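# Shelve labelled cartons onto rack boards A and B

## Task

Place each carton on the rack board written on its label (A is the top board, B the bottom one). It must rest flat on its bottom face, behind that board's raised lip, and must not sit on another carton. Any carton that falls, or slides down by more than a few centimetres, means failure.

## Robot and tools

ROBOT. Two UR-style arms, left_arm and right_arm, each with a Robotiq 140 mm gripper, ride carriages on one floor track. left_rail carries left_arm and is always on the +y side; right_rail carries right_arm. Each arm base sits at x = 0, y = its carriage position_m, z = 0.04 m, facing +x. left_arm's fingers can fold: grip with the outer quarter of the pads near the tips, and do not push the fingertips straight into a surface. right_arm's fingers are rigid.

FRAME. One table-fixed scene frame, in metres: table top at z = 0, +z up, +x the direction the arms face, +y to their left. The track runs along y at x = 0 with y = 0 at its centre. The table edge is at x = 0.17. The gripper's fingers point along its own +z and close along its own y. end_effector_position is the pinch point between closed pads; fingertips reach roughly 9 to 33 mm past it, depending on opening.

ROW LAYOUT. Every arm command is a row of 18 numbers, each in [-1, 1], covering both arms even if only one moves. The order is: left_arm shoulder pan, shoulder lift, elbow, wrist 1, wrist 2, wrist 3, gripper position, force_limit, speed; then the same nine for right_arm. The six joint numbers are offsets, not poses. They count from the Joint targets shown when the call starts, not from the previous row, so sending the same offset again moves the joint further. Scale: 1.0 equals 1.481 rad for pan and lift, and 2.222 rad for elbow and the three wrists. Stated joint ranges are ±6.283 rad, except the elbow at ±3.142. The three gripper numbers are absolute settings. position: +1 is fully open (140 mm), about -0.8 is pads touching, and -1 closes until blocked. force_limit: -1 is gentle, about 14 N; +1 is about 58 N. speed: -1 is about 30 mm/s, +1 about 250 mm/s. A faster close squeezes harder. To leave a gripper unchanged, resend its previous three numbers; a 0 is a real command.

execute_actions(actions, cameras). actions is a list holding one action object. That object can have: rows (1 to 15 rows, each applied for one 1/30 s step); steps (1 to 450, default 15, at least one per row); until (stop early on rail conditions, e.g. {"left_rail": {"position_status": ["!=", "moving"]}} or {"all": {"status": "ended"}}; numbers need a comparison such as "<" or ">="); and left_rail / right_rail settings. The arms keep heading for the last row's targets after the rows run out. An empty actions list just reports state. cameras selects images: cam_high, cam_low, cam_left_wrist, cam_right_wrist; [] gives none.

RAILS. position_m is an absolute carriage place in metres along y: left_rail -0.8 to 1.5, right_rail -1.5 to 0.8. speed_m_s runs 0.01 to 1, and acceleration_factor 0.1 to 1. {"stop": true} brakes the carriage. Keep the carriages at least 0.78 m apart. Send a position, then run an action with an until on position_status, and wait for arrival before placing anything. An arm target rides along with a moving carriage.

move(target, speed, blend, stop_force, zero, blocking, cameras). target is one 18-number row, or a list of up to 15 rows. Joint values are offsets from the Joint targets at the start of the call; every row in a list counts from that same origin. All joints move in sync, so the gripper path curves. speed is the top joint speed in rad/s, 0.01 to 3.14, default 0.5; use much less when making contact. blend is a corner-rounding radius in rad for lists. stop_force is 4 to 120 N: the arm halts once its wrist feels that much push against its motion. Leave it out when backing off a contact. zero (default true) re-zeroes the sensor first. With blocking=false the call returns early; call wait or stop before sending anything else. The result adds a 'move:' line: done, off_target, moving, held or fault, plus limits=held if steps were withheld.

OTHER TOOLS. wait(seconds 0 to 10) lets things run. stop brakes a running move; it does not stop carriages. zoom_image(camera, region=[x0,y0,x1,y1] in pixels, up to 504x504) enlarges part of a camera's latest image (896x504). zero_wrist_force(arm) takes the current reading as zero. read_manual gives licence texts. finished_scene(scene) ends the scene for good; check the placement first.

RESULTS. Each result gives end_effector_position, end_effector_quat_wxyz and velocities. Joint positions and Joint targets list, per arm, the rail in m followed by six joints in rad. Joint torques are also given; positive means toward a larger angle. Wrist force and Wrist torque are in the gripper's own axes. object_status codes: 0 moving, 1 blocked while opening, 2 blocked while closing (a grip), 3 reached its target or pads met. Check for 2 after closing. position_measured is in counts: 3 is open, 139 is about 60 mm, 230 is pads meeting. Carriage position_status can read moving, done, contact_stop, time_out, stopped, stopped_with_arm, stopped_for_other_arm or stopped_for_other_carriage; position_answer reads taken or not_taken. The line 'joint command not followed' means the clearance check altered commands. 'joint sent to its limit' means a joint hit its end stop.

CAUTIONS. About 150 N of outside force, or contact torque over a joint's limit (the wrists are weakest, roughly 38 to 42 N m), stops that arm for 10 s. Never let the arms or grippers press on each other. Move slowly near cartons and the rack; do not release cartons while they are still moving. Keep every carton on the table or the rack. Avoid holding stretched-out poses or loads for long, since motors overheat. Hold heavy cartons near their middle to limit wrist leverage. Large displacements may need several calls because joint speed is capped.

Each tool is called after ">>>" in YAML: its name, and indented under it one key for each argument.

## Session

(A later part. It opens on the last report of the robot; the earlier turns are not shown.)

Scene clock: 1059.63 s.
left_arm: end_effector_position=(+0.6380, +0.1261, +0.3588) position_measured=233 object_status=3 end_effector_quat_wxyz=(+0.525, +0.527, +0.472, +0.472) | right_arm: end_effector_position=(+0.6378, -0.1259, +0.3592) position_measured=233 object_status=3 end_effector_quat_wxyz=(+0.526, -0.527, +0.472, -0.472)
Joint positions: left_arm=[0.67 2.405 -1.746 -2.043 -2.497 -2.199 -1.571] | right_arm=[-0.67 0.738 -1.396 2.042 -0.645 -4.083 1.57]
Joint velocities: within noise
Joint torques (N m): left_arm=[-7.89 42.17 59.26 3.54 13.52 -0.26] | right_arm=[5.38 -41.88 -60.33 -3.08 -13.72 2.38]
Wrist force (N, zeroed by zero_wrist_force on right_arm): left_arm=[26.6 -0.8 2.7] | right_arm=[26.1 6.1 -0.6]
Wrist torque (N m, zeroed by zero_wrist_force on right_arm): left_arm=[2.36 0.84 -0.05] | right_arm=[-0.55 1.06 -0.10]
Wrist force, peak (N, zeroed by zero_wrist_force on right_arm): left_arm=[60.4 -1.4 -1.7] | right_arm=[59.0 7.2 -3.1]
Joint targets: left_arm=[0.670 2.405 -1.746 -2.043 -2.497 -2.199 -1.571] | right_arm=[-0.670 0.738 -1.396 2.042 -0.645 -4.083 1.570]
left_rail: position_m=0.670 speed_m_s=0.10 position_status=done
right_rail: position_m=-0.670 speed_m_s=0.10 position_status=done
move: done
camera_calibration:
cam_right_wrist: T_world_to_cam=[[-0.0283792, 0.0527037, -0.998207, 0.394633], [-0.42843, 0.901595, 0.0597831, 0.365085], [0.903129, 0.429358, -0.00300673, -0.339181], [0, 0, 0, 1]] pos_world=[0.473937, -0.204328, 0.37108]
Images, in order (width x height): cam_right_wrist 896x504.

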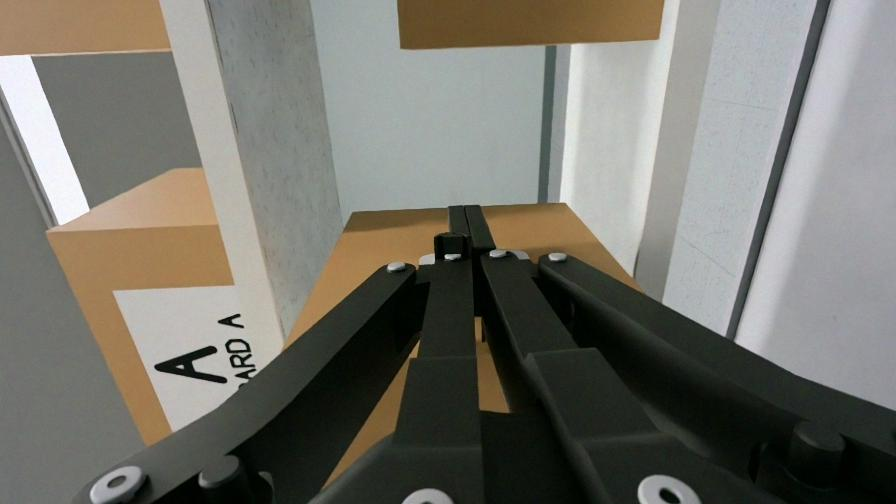

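>>> move:
  target: [-0.0020,-0.0018,0.0014,-0.0002,-0.0013,0,-1,1,-1,0.0020,0.0018,-0.0014,0.0002,0.0013,0,-1,1,-1]
  speed: 0.03
  cameras: ["cam_low"]

Scene clock: 1066.23 s.
left_arm: end_effector_position=(+0.6380, +0.1245, +0.3587) position_measured=233 object_status=3 end_effector_quat_wxyz=(+0.525, +0.527, +0.472, +0.472) | right_arm: end_effector_position=(+0.6378, -0.1242, +0.3590) position_measured=233 object_status=3 end_effector_quat_wxyz=(+0.525, -0.527, +0.472, -0.472)
Joint positions: left_arm=[0.67 2.402 -1.749 -2.04 -2.498 -2.202 -1.571] | right_arm=[-0.67 0.74 -1.393 2.039 -0.644 -4.08 1.57]
Joint velocities: within noise
Joint torques (N m): left_arm=[-53.3 38.58 70.28 5.96 16.12 -0.21] | right_arm=[64.09 -41.35 -72.07 -5.12 -15.93 2.31]
Wrist force (N, zeroed by zero_wrist_force on right_arm): left_arm=[64.1 -0.8 -1.7] | right_arm=[62.3 7.0 -3.5]
Wrist torque (N m, zeroed by zero_wrist_force on right_arm): left_arm=[2.40 1.14 -0.12] | right_arm=[-0.51 1.76 -0.13]
Wrist force, peak (N, zeroed by zero_wrist_force on right_arm): left_arm=[64.1 -0.8 -1.7] | right_arm=[62.3 7.0 -3.5]
Joint targets: left_arm=[0.670 2.402 -1.749 -2.040 -2.498 -2.202 -1.571] | right_arm=[-0.670 0.740 -1.393 2.039 -0.644 -4.080 1.570]
left_rail: position_m=0.670 speed_m_s=0.10 position_status=done
right_rail: position_m=-0.670 speed_m_s=0.10 position_status=done
move: done
Images, in order (width x height): cam_low 896x504.

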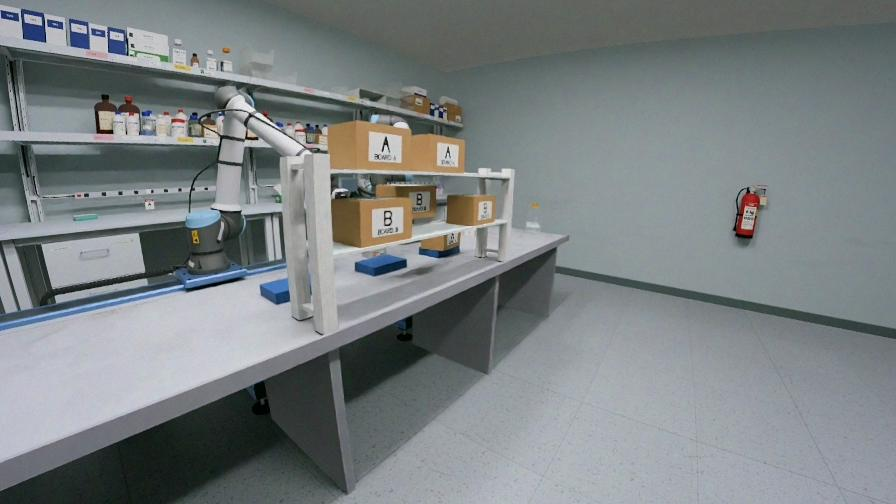

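>>> move:
  target:
    - [0.0382,-0.0276,0.0231,-0.0047,0.0254,0,-1,1,-1,-0.0382,0.0276,-0.0231,0.0047,-0.0254,0,-1,1,-1]
    - [0.0721,-0.0574,0.0492,-0.0110,0.0480,0,-1,1,-1,-0.0721,0.0574,-0.0492,0.0110,-0.0480,0,-1,1,-1]
  speed: 0.06
  blend: 0.01
  cameras: ["cam_high"]

>>> zoom_image:
  camera: "cam_high"
  region: [380, 130, 600, 330]

Scene clock: 1075.20 s.
left_arm: end_effector_position=(+0.7379, +0.1240, +0.3584) position_measured=233 object_status=3 end_effector_quat_wxyz=(+0.525, +0.527, +0.472, +0.472) | right_arm: end_effector_position=(+0.7377, -0.1237, +0.3588) position_measured=233 object_status=3 end_effector_quat_wxyz=(+0.525, -0.527, +0.472, -0.472)
Joint positions: left_arm=[0.67 2.509 -1.834 -1.93 -2.522 -2.095 -1.571] | right_arm=[-0.67 0.634 -1.308 1.93 -0.62 -4.187 1.57]
Joint velocities: within noise
Joint torques (N m): left_arm=[-53.3 47.83 72.49 6.59 36.08 -0.36] | right_arm=[55.95 -51.03 -75.07 -5.98 -35.25 2.2]
Wrist force (N, zeroed by zero_wrist_force on right_arm): left_arm=[80.3 -0.8 -3.4] | right_arm=[77.6 7.8 -5.4]
Wrist torque (N m, zeroed by zero_wrist_force on right_arm): left_arm=[2.39 0.99 -0.17] | right_arm=[-0.50 1.83 -0.19]
Wrist force, peak (N, zeroed by zero_wrist_force on right_arm): left_arm=[89.9 -0.5 -4.3] | right_arm=[86.7 8.3 -6.1]
Joint targets: left_arm=[0.670 2.509 -1.834 -1.930 -2.522 -2.095 -1.571] | right_arm=[-0.670 0.634 -1.308 1.930 -0.620 -4.187 1.570]
left_rail: position_m=0.670 speed_m_s=0.10 position_status=done
right_rail: position_m=-0.670 speed_m_s=0.10 position_status=done
move: done
Images, in order (width x height): cam_high 896x504.

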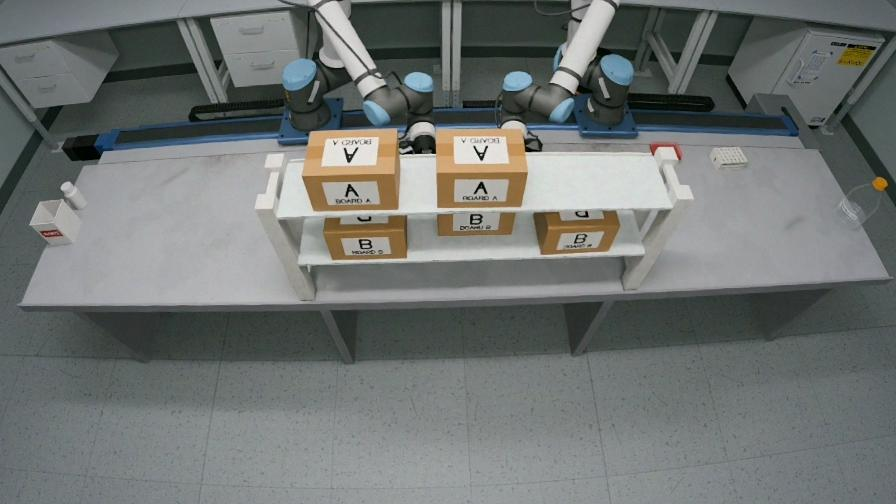

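Scaled by 2.291.

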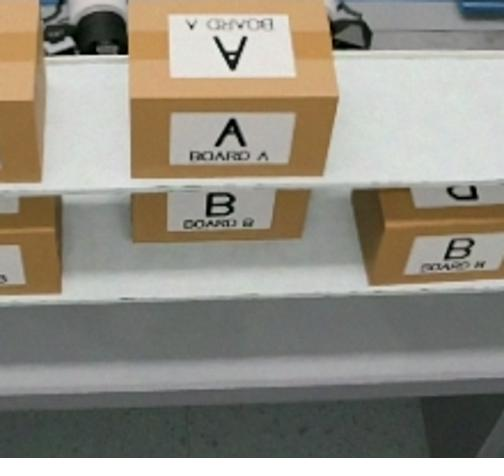

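>>> move:
  target:
    - [0.0010,0.0009,-0.0007,0.0001,0.0006,0,-1,1,-1,-0.0010,-0.0009,0.0007,-0.0001,-0.0006,0,-1,1,-1]
    - [0.0265,-0.0257,0.0233,-0.0062,0.0176,0,-1,1,-1,-0.0265,0.0257,-0.0233,0.0062,-0.0176,0,-1,1,-1]
  speed: 0.05
  blend: 0.001
  cameras: ["cam_high"]

>>> zoom_image:
  camera: "cam_high"
  region: [380, 130, 600, 330]

Scene clock: 1083.87 s.
left_arm: end_effector_position=(+0.7800, +0.1251, +0.3583) position_measured=233 object_status=3 end_effector_quat_wxyz=(+0.525, +0.527, +0.472, +0.472) | right_arm: end_effector_position=(+0.7798, -0.1247, +0.3587) position_measured=233 object_status=3 end_effector_quat_wxyz=(+0.525, -0.527, +0.472, -0.472)
Joint positions: left_arm=[0.67 2.548 -1.872 -1.879 -2.536 -2.056 -1.571] | right_arm=[-0.67 0.595 -1.27 1.878 -0.606 -4.226 1.57]
Joint velocities: within noise
Joint torques (N m): left_arm=[-36.79 53.42 65.27 5.13 25.47 -0.16] | right_arm=[35.64 -56.49 -66.54 -4.51 -25.42 2.21]
Wrist force (N, zeroed by zero_wrist_force on right_arm): left_arm=[55.0 -1.2 -0.5] | right_arm=[53.2 6.7 -3.3]
Wrist torque (N m, zeroed by zero_wrist_force on right_arm): left_arm=[2.33 1.12 -0.08] | right_arm=[-0.56 1.69 -0.11]
Wrist force, peak (N, zeroed by zero_wrist_force on right_arm): left_arm=[80.2 -0.9 -3.3] | right_arm=[77.4 7.8 -5.1]
Joint targets: left_arm=[0.670 2.548 -1.872 -1.879 -2.536 -2.056 -1.571] | right_arm=[-0.670 0.594 -1.270 1.878 -0.606 -4.226 1.570]
left_rail: position_m=0.670 speed_m_s=0.10 position_status=done
right_rail: position_m=-0.670 speed_m_s=0.10 position_status=done
move: done; blend cut to 0.0008 rad at target 1
Images, in order (width x height): cam_high 896x504.

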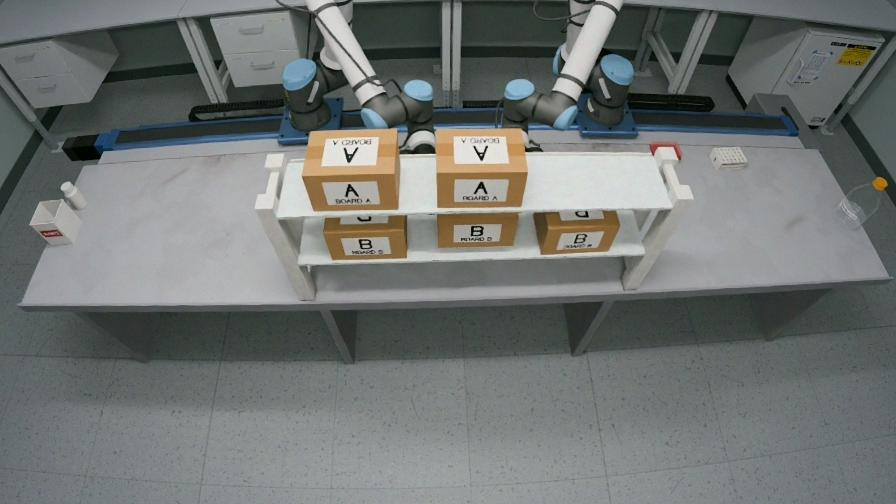

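Scaled by 2.291.

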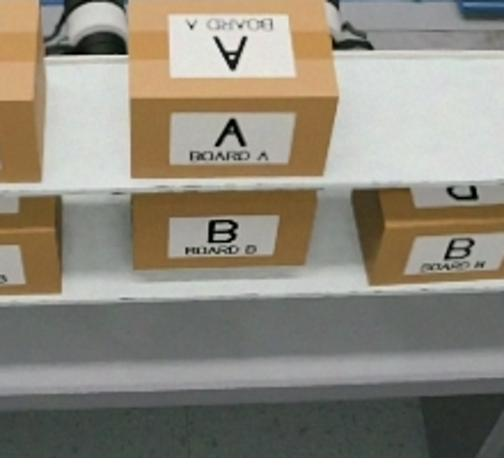

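>>> move:
  target: [0,-0.0439,-0.0200,0.0493,0,0,-1,1,-1,0,0.0439,0.0200,-0.0493,0,0,-1,1,-1]
  speed: 0.03
  stop_force: 10
  cameras: ["cam_high","cam_low"]

>>> zoom_image:
  camera: "cam_high"
  region: [380, 130, 600, 330]

>>> zoom_image:
  camera: "cam_low"
  region: [300, 130, 550, 330]

Scene clock: 1093.03 s.
left_arm: end_effector_position=(+0.7802, +0.1250, +0.3166) position_measured=233 object_status=3 end_effector_quat_wxyz=(+0.525, +0.527, +0.472, +0.472) | right_arm: end_effector_position=(+0.7800, -0.1247, +0.3160) position_measured=233 object_status=3 end_effector_quat_wxyz=(+0.525, -0.527, +0.472, -0.472)
Joint positions: left_arm=[0.67 2.548 -1.915 -1.908 -2.463 -2.056 -1.571] | right_arm=[-0.67 0.594 -1.225 1.908 -0.681 -4.226 1.57]
Joint velocities: within noise
Joint torques (N m): left_arm=[-45.98 78.92 57.21 4.51 23.65 -0.21] | right_arm=[48.56 -84.75 -54.92 -2.62 -24.01 2.28]
Wrist force (N, zeroed by zero_wrist_force on right_arm): left_arm=[53.7 6.0 1.7] | right_arm=[54.9 -4.6 -2.3]
Wrist torque (N m, zeroed by zero_wrist_force on right_arm): left_arm=[2.12 1.25 -0.14] | right_arm=[-0.12 1.72 0.03]
Wrist force, peak (N, zeroed by zero_wrist_force on right_arm): left_arm=[60.3 -1.1 -0.9] | right_arm=[58.1 -12.9 -8.3]
Joint targets: left_arm=[0.670 2.548 -1.915 -1.908 -2.463 -2.056 -1.571] | right_arm=[-0.670 0.594 -1.225 1.908 -0.681 -4.226 1.570]
left_rail: position_m=0.670 speed_m_s=0.10 position_status=done
right_rail: position_m=-0.670 speed_m_s=0.10 position_status=done
move: contact (left_arm, right_arm); left_arm: the wrist 1 is farthest, 0.036 rad from its target; right_arm: the wrist 1 is farthest, 0.035 rad from its target
Images, in order (width x height): cam_high 896x504, cam_low 896x504.

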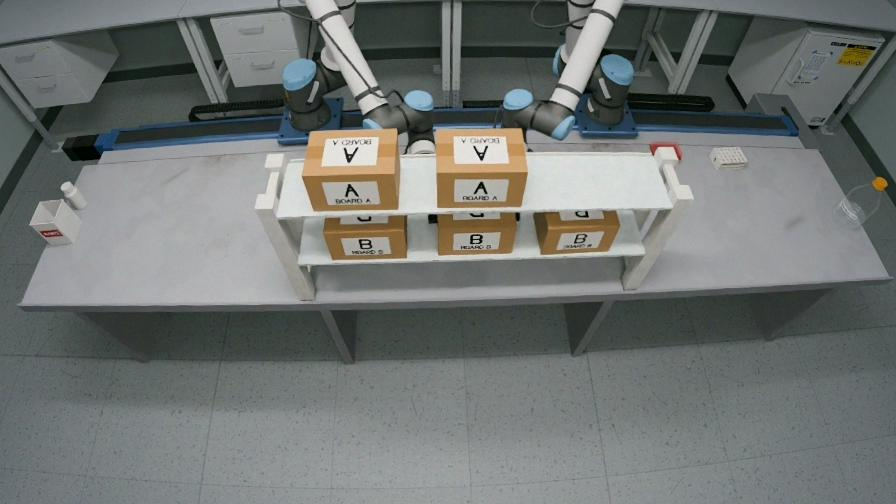

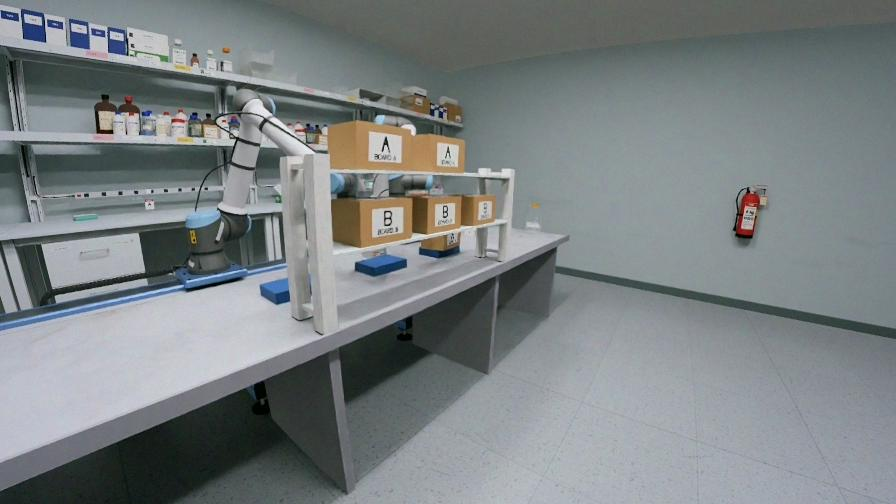

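Scaled by 2.291.

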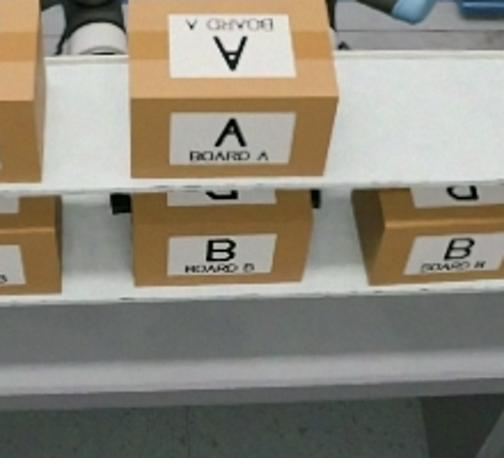

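Scaled by 2.016.

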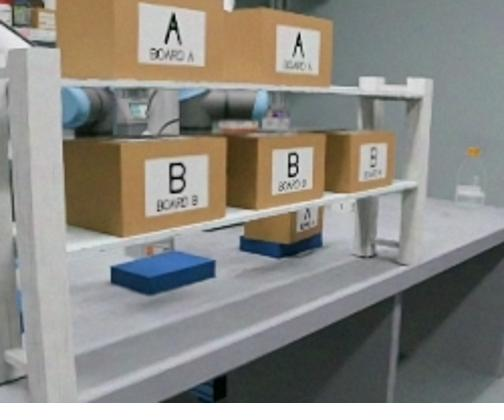

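Contact z .316 flat. Open and retract.

>>> move:
  target: [0.0185,0.0170,-0.0133,0.0017,0.0123,0,-1,1,-1,-0.0185,-0.0170,0.0133,-0.0017,-0.0123,0,-1,1,-1]
  speed: 0.05
  cameras: ["cam_high","cam_low"]

>>> zoom_image:
  camera: "cam_high"
  region: [380, 130, 600, 330]

Scene clock: 1097.50 s.
left_arm: end_effector_position=(+0.7803, +0.1460, +0.3195) position_measured=233 object_status=3 end_effector_quat_wxyz=(+0.525, +0.528, +0.472, +0.472) | right_arm: end_effector_position=(+0.7801, -0.1456, +0.3190) position_measured=233 object_status=3 end_effector_quat_wxyz=(+0.525, -0.527, +0.472, -0.472)
Joint positions: left_arm=[0.67 2.575 -1.89 -1.938 -2.459 -2.029 -1.571] | right_arm=[-0.67 0.567 -1.251 1.938 -0.685 -4.253 1.57]
Joint velocities: within noise
Joint torques (N m): left_arm=[10.75 78.84 29.9 5.52 1.21 -0.26] | right_arm=[-12.2 -88.08 -30.47 -4.27 -2.08 2.07]
Wrist force (N, zeroed by zero_wrist_force on right_arm): left_arm=[-6.8 0.7 4.1] | right_arm=[4.1 2.5 -0.1]
Wrist torque (N m, zeroed by zero_wrist_force on right_arm): left_arm=[0.82 1.37 -0.12] | right_arm=[0.58 -0.92 -0.01]
Wrist force, peak (N, zeroed by zero_wrist_force on right_arm): left_arm=[54.1 5.2 1.0] | right_arm=[55.1 -4.4 -1.9]
Joint targets: left_arm=[0.670 2.575 -1.890 -1.938 -2.459 -2.029 -1.571] | right_arm=[-0.670 0.567 -1.251 1.938 -0.685 -4.253 1.570]
left_rail: position_m=0.670 speed_m_s=0.10 position_status=done
right_rail: position_m=-0.670 speed_m_s=0.10 position_status=done
move: done
Images, in order (width x height): cam_high 896x504, cam_low 896x504.

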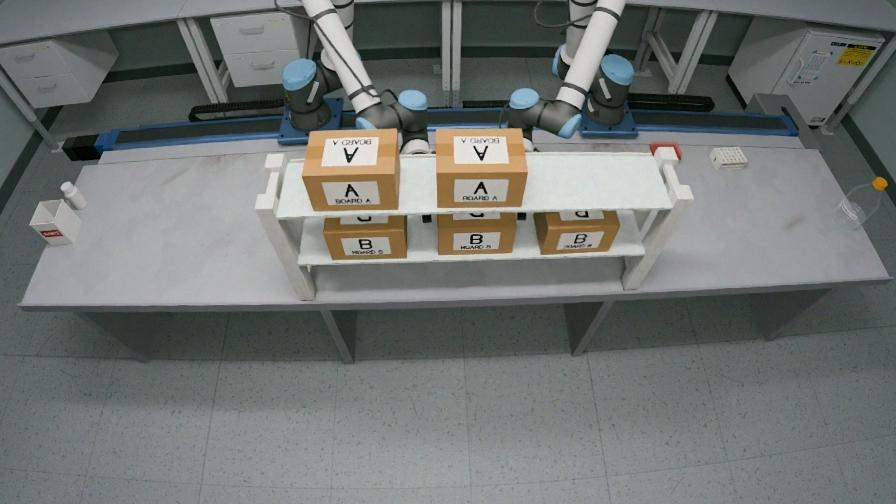

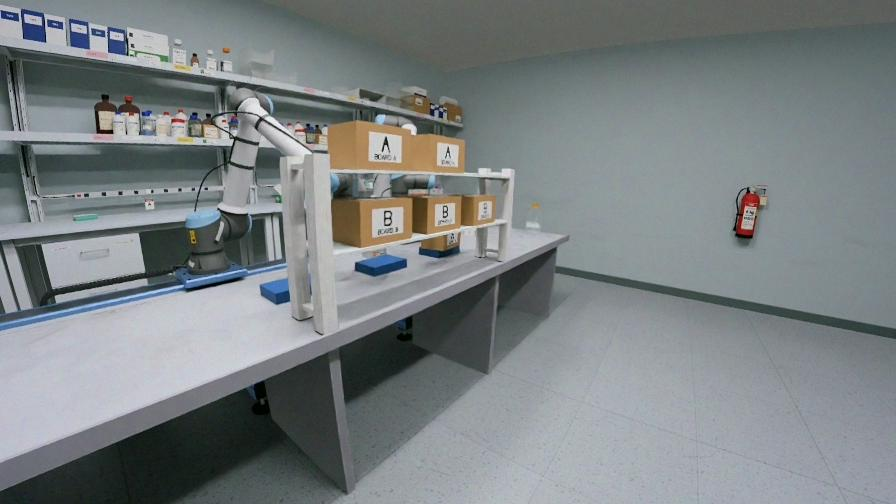

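Scaled by 2.291.

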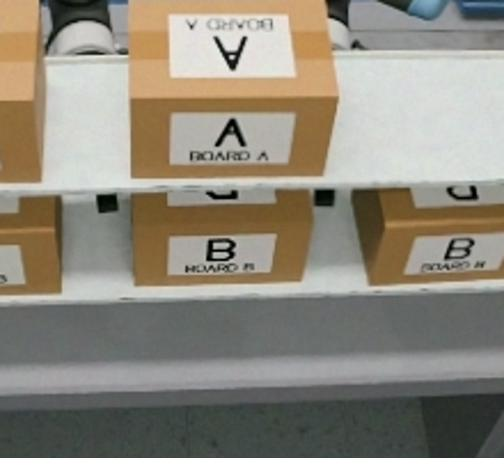

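>>> move:
  target:
    - [-0.0462,0.0526,-0.0485,0.0134,-0.0308,0,-1,1,-1,0.0462,-0.0526,0.0485,-0.0134,0.0308,0,-1,1,-1]
    - [-0.116,0.1105,-0.0991,0.0254,-0.0775,0,-1,1,-1,0.116,-0.1105,0.0991,-0.0254,0.0775,0,-1,1,-1]
    - [-0.206,0.145,-0.118,0.025,-0.138,0,-1,1,-1,0.206,-0.145,0.118,-0.025,0.138,0,-1,1,-1]
    - [-0.2613,0.1661,-0.1305,0.0203,-0.1737,0,-1,1,-1,0.2613,-0.1661,0.1305,-0.0203,0.1737,0,-1,1,-1]
  speed: 0.25
  blend: 0.02
  cameras: []

>>> execute_actions:
  actions:
    - {"steps":350,"left_rail":{"position_m":1.19,"speed_m_s":0.3},"right_rail":{"position_m":-0.23,"speed_m_s":0.3},"until":{"left_rail":{"position_m":[">",1.188]},"right_rail":{"position_m":[">",-0.232]}}}

Scene clock: 1137.63 s.
left_arm: end_effector_position=(+0.4690, +0.1484, +0.3302) position_measured=233 object_status=3 end_effector_quat_wxyz=(+0.526, +0.527, +0.472, +0.472) | right_arm: end_effector_position=(+0.4688, -0.1483, +0.3299) position_measured=233 object_status=3 end_effector_quat_wxyz=(+0.526, -0.527, +0.472, -0.472)
Joint positions: left_arm=[0.67 2.189 -1.644 -2.228 -2.414 -2.414 -1.571] | right_arm=[-0.67 0.954 -1.497 2.228 -0.73 -3.868 1.57]
Joint velocities: within noise
Joint torques (N m): left_arm=[-7.54 55.95 27.64 -0.1 -2.25 -0.43] | right_arm=[16.24 -64.83 -28.92 0.51 1.56 1.67]
Wrist force (N, zeroed by zero_wrist_force on right_arm): left_arm=[-7.0 0.2 4.4] | right_arm=[4.0 2.5 -0.1]
Wrist torque (N m, zeroed by zero_wrist_force on right_arm): left_arm=[0.68 1.43 -0.10] | right_arm=[0.58 -0.89 -0.01]
Wrist force, peak (N, zeroed by zero_wrist_force on right_arm): left_arm=[-8.0 0.7 5.1] | right_arm=[4.9 2.4 2.2]
Joint targets: left_arm=[0.670 2.188 -1.644 -2.228 -2.414 -2.415 -1.571] | right_arm=[-0.670 0.954 -1.497 2.228 -0.730 -3.867 1.570]
left_rail: position_m=0.670 speed_m_s=0.10 position_status=done
right_rail: position_m=-0.670 speed_m_s=0.10 position_status=done
move: done
No camera images: "cameras" was empty.

Scene clock: 1142.23 s.
left_arm: end_effector_position=(+0.4689, +0.6684, +0.3302) position_measured=233 object_status=3 end_effector_quat_wxyz=(+0.526, +0.527, +0.472, +0.472) | right_arm: end_effector_position=(+0.4687, +0.2917, +0.3299) position_measured=233 object_status=3 end_effector_quat_wxyz=(+0.526, -0.527, +0.472, -0.472)
Joint positions: left_arm=[1.19 2.188 -1.644 -2.228 -2.414 -2.415 -1.571] | right_arm=[-0.23 0.954 -1.497 2.228 -0.73 -3.867 1.57]
Joint velocities: within noise
Joint torques (N m): left_arm=[-7.4 50.15 35 0.87 -0.93 -0.36] | right_arm=[13.96 -58.59 -39.68 -2.41 0.39 1.58]
Wrist force (N, zeroed by zero_wrist_force on right_arm): left_arm=[-6.6 0.4 4.4] | right_arm=[4.1 2.5 0.0]
Wrist torque (N m, zeroed by zero_wrist_force on right_arm): left_arm=[0.72 1.34 -0.11] | right_arm=[0.57 -0.91 -0.02]
Wrist force, peak (N, zeroed by zero_wrist_force on right_arm): left_arm=[-7.5 0.1 4.5] | right_arm=[4.7 2.9 -0.1]
Joint targets: left_arm=[1.190 2.188 -1.644 -2.228 -2.414 -2.415 -1.571] | right_arm=[-0.230 0.954 -1.497 2.228 -0.730 -3.867 1.570]
Tool commands: left_gripper/position=-1.0 left_gripper/force_limit=+1.0 left_gripper/speed=-1.0 right_gripper/position=-1.0 right_gripper/force_limit=+1.0 right_gripper/speed=-1.0
left_rail: position_m=1.190 speed_m_s=0.30 position_status=done
right_rail: position_m=-0.230 speed_m_s=0.30 position_status=done
camera_calibration:
cam_left_wrist: T_world_to_cam=[[0.0558636, 0.0279528, 0.998047, -0.366008], [-0.407281, -0.912023, 0.0483402, 0.788195], [0.911593, -0.409186, -0.0395642, 0.0460232], [0, 0, 0, 1]] pos_world=[0.299509, 0.747915, 0.329013]
cam_right_wrist: T_world_to_cam=[[-0.0277422, 0.0528834, -0.998215, 0.338255], [-0.429157, 0.901256, 0.0596737, -0.0816909], [0.902804, 0.430047, -0.00230755, -0.366092], [0, 0, 0, 1]] pos_world=[0.304835, 0.213173, 0.341681]

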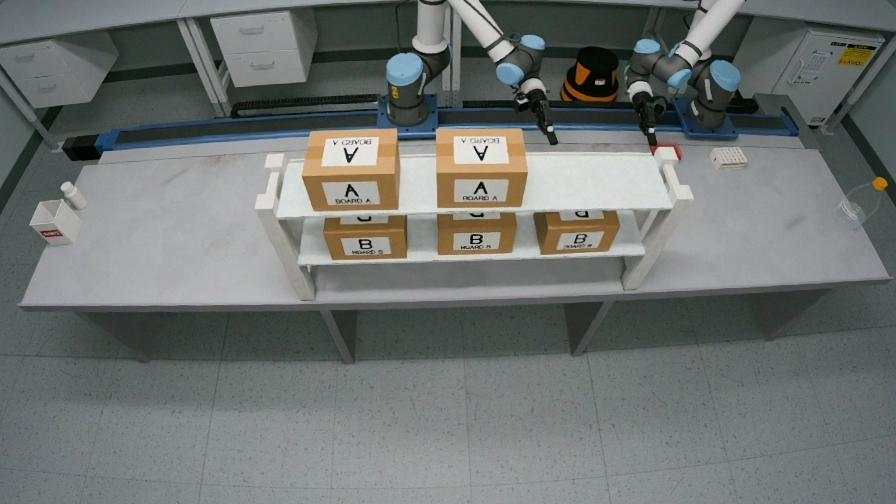

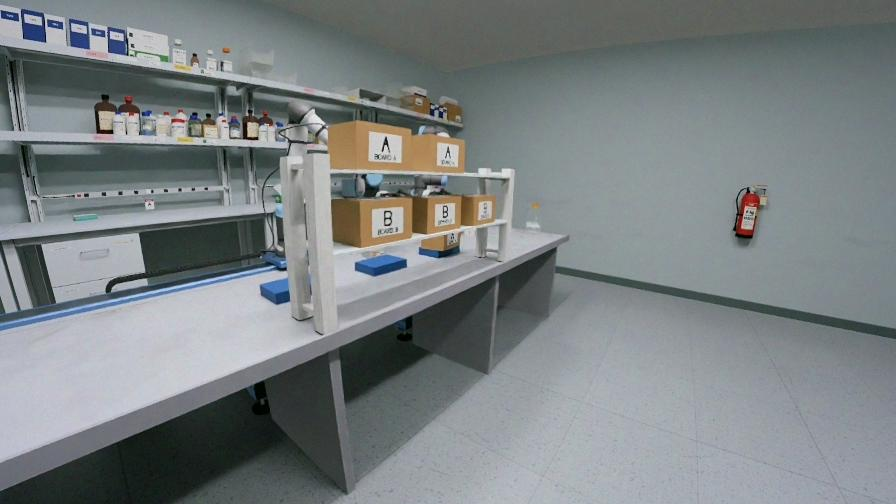

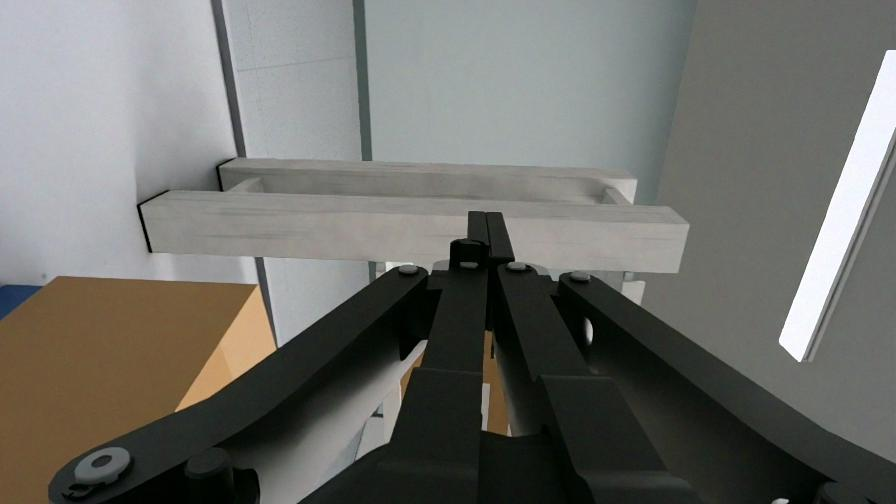

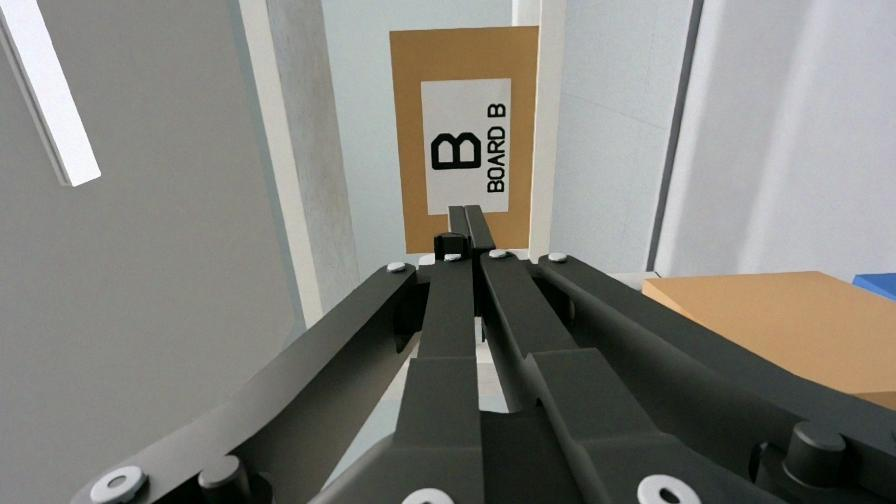

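>>> zoom_image:
  camera: "cam_right_wrist"
  region: [596, 200, 896, 440]

>>> zoom_image:
  camera: "cam_left_wrist"
  region: [0, 200, 300, 440]

Scaled by 1.680.

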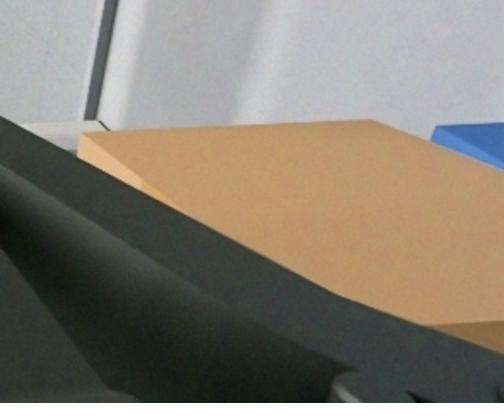

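Scaled by 1.680.

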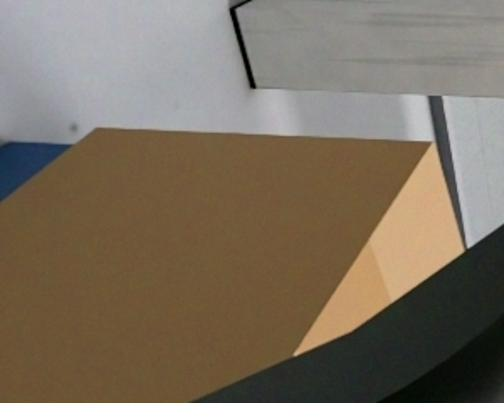

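>>> move:
  target: [0,0,0,0,0,0,-1,1,-1,0.0729,0.2458,0.0536,-0.2178,0.0977,0,-1,1,-1]
  speed: 0.2
  stop_force: 25
  cameras: []

>>> execute_actions:
  actions:
    - {"steps":420,"left_rail":{"position_m":1.22},"right_rail":{"position_m":-0.16,"speed_m_s":0.03},"until":{"right_rail":{"position_m":[">",-0.1604]}}}

Scene clock: 1175.03 s.
left_arm: end_effector_position=(+0.4689, +0.6684, +0.3302) position_measured=233 object_status=3 end_effector_quat_wxyz=(+0.526, +0.527, +0.472, +0.472) | right_arm: end_effector_position=(+0.4122, +0.2559, +0.1199) position_measured=233 object_status=3 end_effector_quat_wxyz=(+0.500, -0.500, +0.500, -0.500)
Joint positions: left_arm=[1.19 2.188 -1.644 -2.228 -2.414 -2.415 -1.571] | right_arm=[-0.23 1.062 -1.133 2.347 -1.214 -3.65 1.57]
Joint velocities: within noise
Joint torques (N m): left_arm=[-4.99 37.57 41.44 2.34 0.28 -0.52] | right_arm=[16.11 -41.48 -11.14 -2.54 1.03 1.22]
Wrist force (N, zeroed by zero_wrist_force on right_arm): left_arm=[-7.0 0.2 4.2] | right_arm=[4.0 2.6 -0.3]
Wrist torque (N m, zeroed by zero_wrist_force on right_arm): left_arm=[0.67 1.43 -0.10] | right_arm=[0.58 -0.89 0.00]
Wrist force, peak (N, zeroed by zero_wrist_force on right_arm): left_arm=[-7.3 0.2 4.5] | right_arm=[4.3 3.9 -0.4]
Joint targets: left_arm=[1.190 2.188 -1.644 -2.228 -2.414 -2.415 -1.571] | right_arm=[-0.230 1.062 -1.133 2.347 -1.214 -3.650 1.570]
left_rail: position_m=1.190 speed_m_s=0.30 position_status=done
right_rail: position_m=-0.230 speed_m_s=0.30 position_status=done
move: done
No camera images: "cameras" was empty.

Scene clock: 1177.87 s.
left_arm: end_effector_position=(+0.4689, +0.6984, +0.3302) position_measured=233 object_status=3 end_effector_quat_wxyz=(+0.526, +0.527, +0.472, +0.472) | right_arm: end_effector_position=(+0.4122, +0.3259, +0.1199) position_measured=233 object_status=3 end_effector_quat_wxyz=(+0.500, -0.500, +0.500, -0.500)
Joint positions: left_arm=[1.22 2.188 -1.644 -2.228 -2.414 -2.415 -1.571] | right_arm=[-0.16 1.062 -1.133 2.347 -1.214 -3.65 1.57]
Joint velocities: within noise
Joint torques (N m): left_arm=[-3.25 30.86 40.66 3.06 0.76 -0.51] | right_arm=[16.28 -41.67 -17.16 -1.18 0.41 1.12]
Wrist force (N, zeroed by zero_wrist_force on right_arm): left_arm=[-6.9 0.3 4.3] | right_arm=[4.3 3.0 -0.1]
Wrist torque (N m, zeroed by zero_wrist_force on right_arm): left_arm=[0.71 1.41 -0.10] | right_arm=[0.68 -0.95 -0.01]
Wrist force, peak (N, zeroed by zero_wrist_force on right_arm): left_arm=[-7.5 0.4 4.4] | right_arm=[4.5 2.9 -0.2]
Joint targets: left_arm=[1.220 2.188 -1.644 -2.228 -2.414 -2.415 -1.571] | right_arm=[-0.160 1.062 -1.133 2.347 -1.214 -3.650 1.570]
Tool commands: left_gripper/position=-1.0 left_gripper/force_limit=+1.0 left_gripper/speed=-1.0 right_gripper/position=-1.0 right_gripper/force_limit=+1.0 right_gripper/speed=-1.0
left_rail: position_m=1.220 speed_m_s=0.30 position_status=done
right_rail: position_m=-0.160 speed_m_s=0.03 position_status=done
camera_calibration:
cam_left_wrist: T_world_to_cam=[[0.0558636, 0.0279528, 0.998047, -0.36685], [-0.407281, -0.912023, 0.0483402, 0.815647], [0.911593, -0.409186, -0.0395642, 0.0583397], [0, 0, 0, 1]] pos_world=[0.299509, 0.778015, 0.329013]
cam_right_wrist: T_world_to_cam=[[-0.0212218, 0.0560034, -0.998205, 0.121579], [-0.328515, 0.9426, 0.0598679, -0.179182], [0.94426, 0.329195, -0.00160577, -0.31463], [0, 0, 0, 1]] pos_world=[0.240809, 0.265662, 0.131582]

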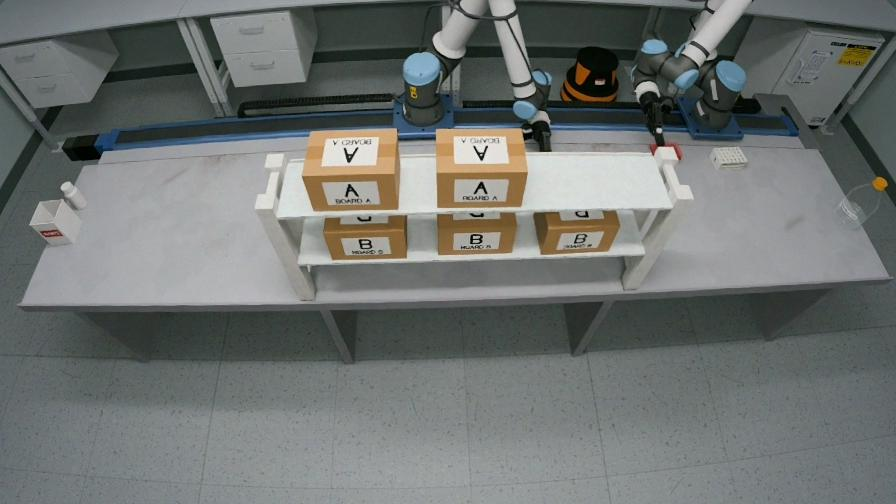

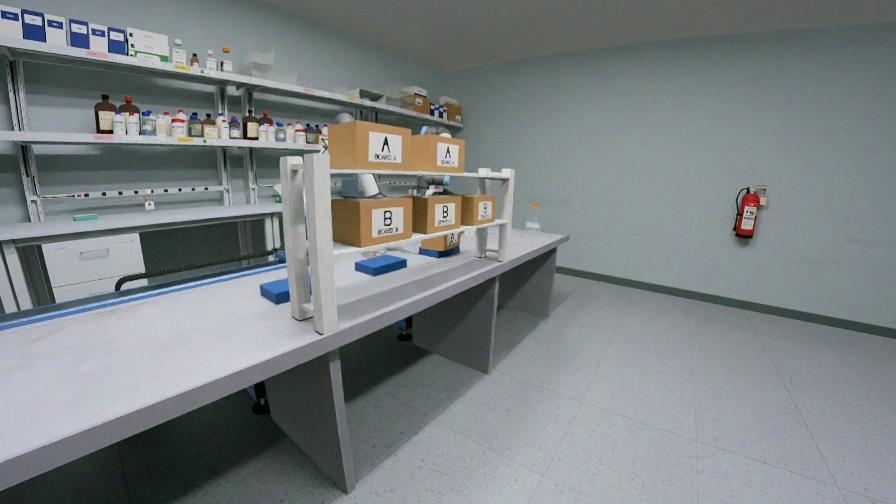

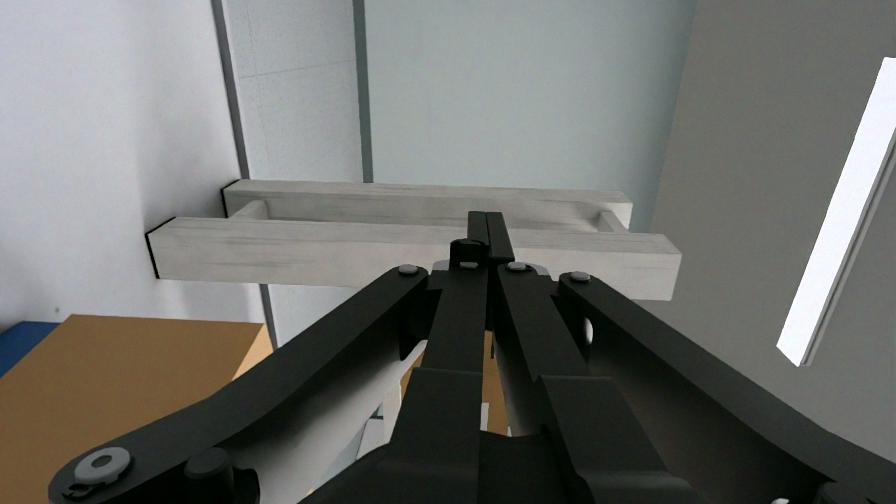

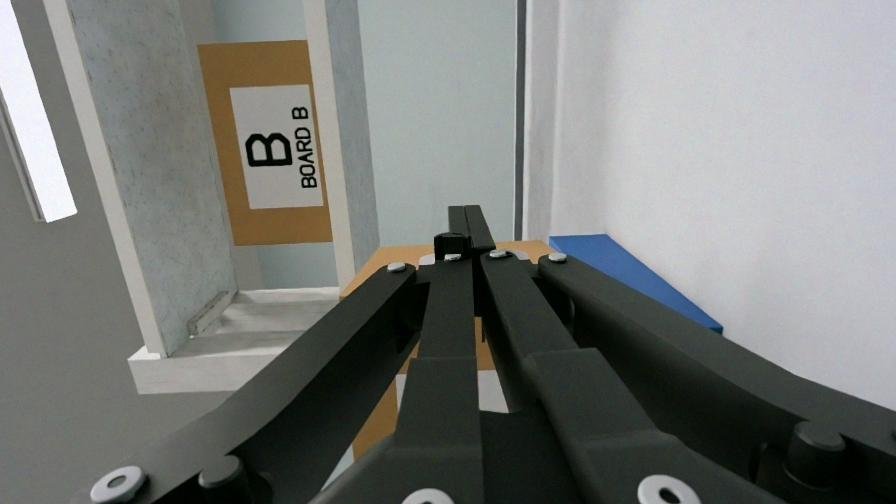

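>>> execute_actions:
  actions:
    - {"steps":300,"right_rail":{"position_m":-0.14,"speed_m_s":0.03},"until":{"right_rail":{"position_m":[">",-0.1404]}}}
  cameras: ["cam_left_wrist","cam_right_wrist"]

>>> zoom_image:
  camera: "cam_left_wrist"
  region: [0, 250, 300, 490]

>>> zoom_image:
  camera: "cam_right_wrist"
  region: [300, 200, 600, 440]

Scene clock: 1183.67 s.
left_arm: end_effector_position=(+0.4689, +0.6984, +0.3302) position_measured=233 object_status=3 end_effector_quat_wxyz=(+0.526, +0.527, +0.472, +0.472) | right_arm: end_effector_position=(+0.4122, +0.3459, +0.1199) position_measured=233 object_status=3 end_effector_quat_wxyz=(+0.500, -0.500, +0.500, -0.500)
Joint positions: left_arm=[1.22 2.188 -1.644 -2.228 -2.414 -2.415 -1.571] | right_arm=[-0.14 1.062 -1.133 2.347 -1.214 -3.65 1.57]
Joint velocities: within noise
Joint torques (N m): left_arm=[-1.13 29.97 39.99 4.07 1.08 -0.66] | right_arm=[12.97 -43.79 -21.36 0.89 -0.34 1.15]
Wrist force (N, zeroed by zero_wrist_force on right_arm): left_arm=[-7.1 0.3 4.1] | right_arm=[5.0 2.9 -0.6]
Wrist torque (N m, zeroed by zero_wrist_force on right_arm): left_arm=[0.69 1.45 -0.10] | right_arm=[0.64 -0.89 -0.01]
Wrist force, peak (N, zeroed by zero_wrist_force on right_arm): left_arm=[-7.3 0.5 4.4] | right_arm=[5.1 2.9 -0.4]
Joint targets: left_arm=[1.220 2.188 -1.644 -2.228 -2.414 -2.415 -1.571] | right_arm=[-0.140 1.062 -1.133 2.347 -1.214 -3.650 1.570]
Tool commands: left_gripper/position=-1.0 left_gripper/force_limit=+1.0 left_gripper/speed=-1.0 right_gripper/position=-1.0 right_gripper/force_limit=+1.0 right_gripper/speed=-1.0
left_rail: position_m=1.220 speed_m_s=0.30 position_status=done
right_rail: position_m=-0.140 speed_m_s=0.03 position_status=done
camera_calibration:
cam_left_wrist: T_world_to_cam=[[0.0558636, 0.0279528, 0.998047, -0.36685], [-0.407281, -0.912023, 0.0483402, 0.815647], [0.911593, -0.409186, -0.0395642, 0.0583397], [0, 0, 0, 1]] pos_world=[0.299509, 0.778015, 0.329013]
cam_right_wrist: T_world_to_cam=[[-0.0212218, 0.0560034, -0.998205, 0.120458], [-0.328515, 0.9426, 0.0598679, -0.198034], [0.94426, 0.329195, -0.00160577, -0.321213], [0, 0, 0, 1]] pos_world=[0.240809, 0.285662, 0.131582]
Images, in order (width x height): cam_left_wrist 896x504, cam_right_wrist 896x504.

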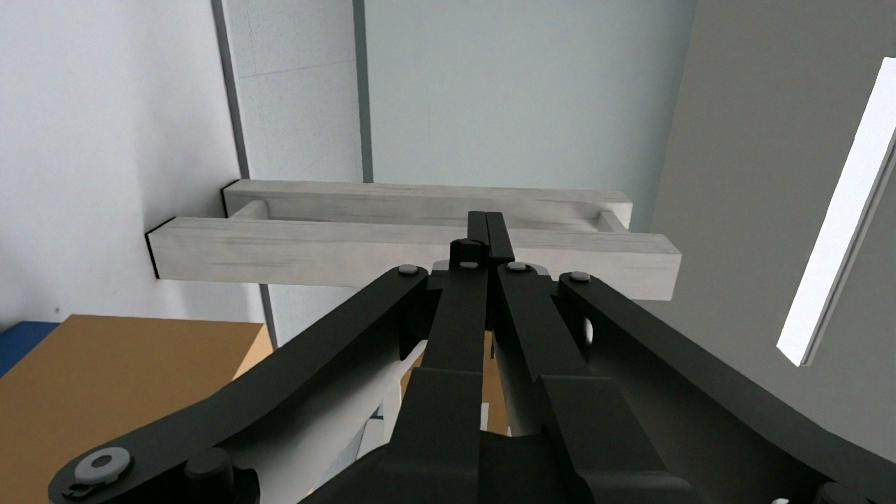

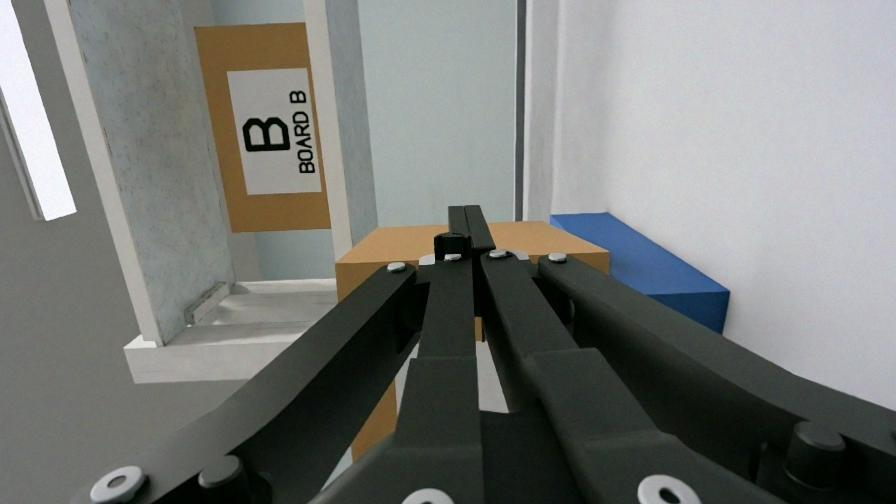

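Scaled by 1.680.

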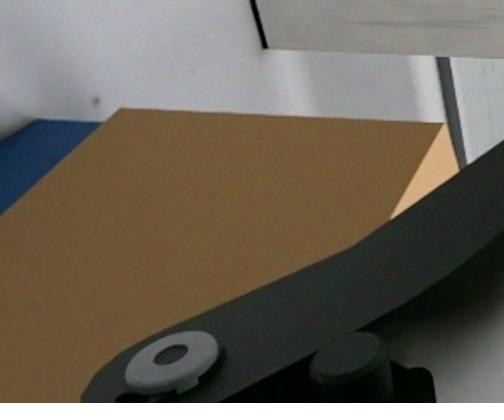

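Scaled by 1.680.

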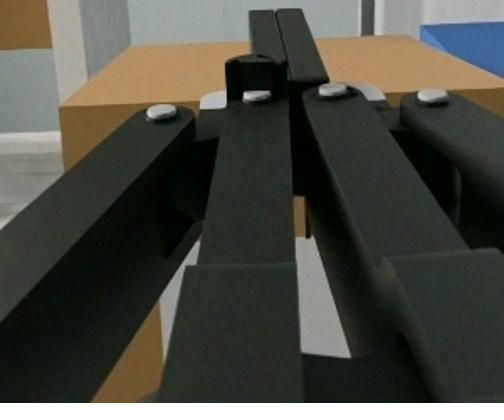

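>>> execute_actions:
  actions:
    - {"steps":300,"right_rail":{"position_m":-0.115,"speed_m_s":0.03},"until":{"right_rail":{"position_m":[">",-0.1154]}}}
  cameras: ["cam_right_wrist"]

>>> zoom_image:
  camera: "cam_right_wrist"
  region: [320, 180, 640, 320]

Scene clock: 1191.73 s.
left_arm: end_effector_position=(+0.4689, +0.6984, +0.3302) position_measured=233 object_status=3 end_effector_quat_wxyz=(+0.526, +0.527, +0.472, +0.472) | right_arm: end_effector_position=(+0.4122, +0.3709, +0.1199) position_measured=233 object_status=3 end_effector_quat_wxyz=(+0.500, -0.500, +0.500, -0.500)
Joint positions: left_arm=[1.22 2.188 -1.644 -2.228 -2.414 -2.415 -1.571] | right_arm=[-0.115 1.062 -1.133 2.347 -1.214 -3.65 1.57]
Joint velocities: within noise
Joint torques (N m): left_arm=[1.86 29.49 40.01 4.3 0.92 -0.79] | right_arm=[11.09 -43.51 -20.55 0.31 -1.19 0.85]
Wrist force (N, zeroed by zero_wrist_force on right_arm): left_arm=[-7.2 0.3 4.4] | right_arm=[7.6 2.4 -1.5]
Wrist torque (N m, zeroed by zero_wrist_force on right_arm): left_arm=[0.71 1.48 -0.11] | right_arm=[0.59 -0.79 0.00]
Wrist force, peak (N, zeroed by zero_wrist_force on right_arm): left_arm=[-7.2 0.3 4.4] | right_arm=[8.3 2.5 -1.5]
Joint targets: left_arm=[1.220 2.188 -1.644 -2.228 -2.414 -2.415 -1.571] | right_arm=[-0.115 1.062 -1.133 2.347 -1.214 -3.650 1.570]
Tool commands: left_gripper/position=-1.0 left_gripper/force_limit=+1.0 left_gripper/speed=-1.0 right_gripper/position=-1.0 right_gripper/force_limit=+1.0 right_gripper/speed=-1.0
left_rail: position_m=1.220 speed_m_s=0.30 position_status=done
right_rail: position_m=-0.115 speed_m_s=0.03 position_status=done
camera_calibration:
cam_right_wrist: T_world_to_cam=[[-0.0212218, 0.0560034, -0.998205, 0.119058], [-0.328515, 0.9426, 0.0598679, -0.221599], [0.94426, 0.329195, -0.00160577, -0.329443], [0, 0, 0, 1]] pos_world=[0.240809, 0.310662, 0.131582]
Images, in order (width x height): cam_right_wrist 896x504.

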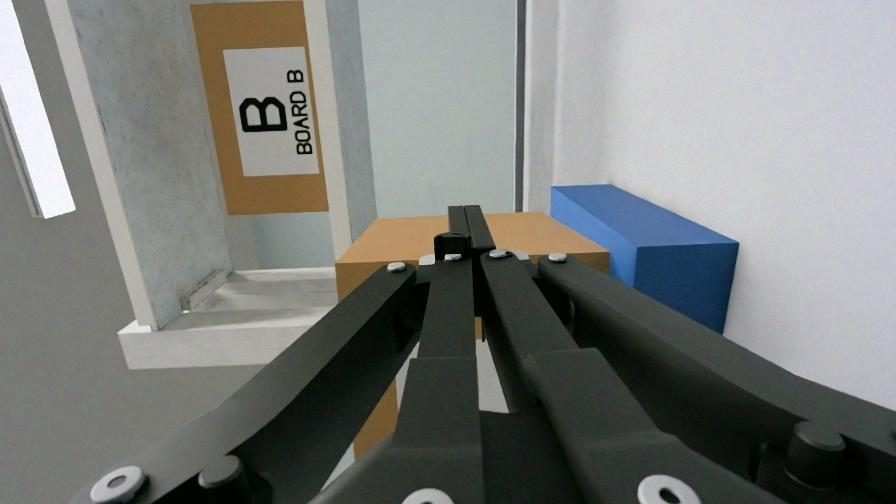

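Scaled by 1.575.

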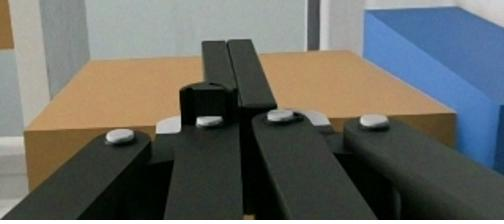

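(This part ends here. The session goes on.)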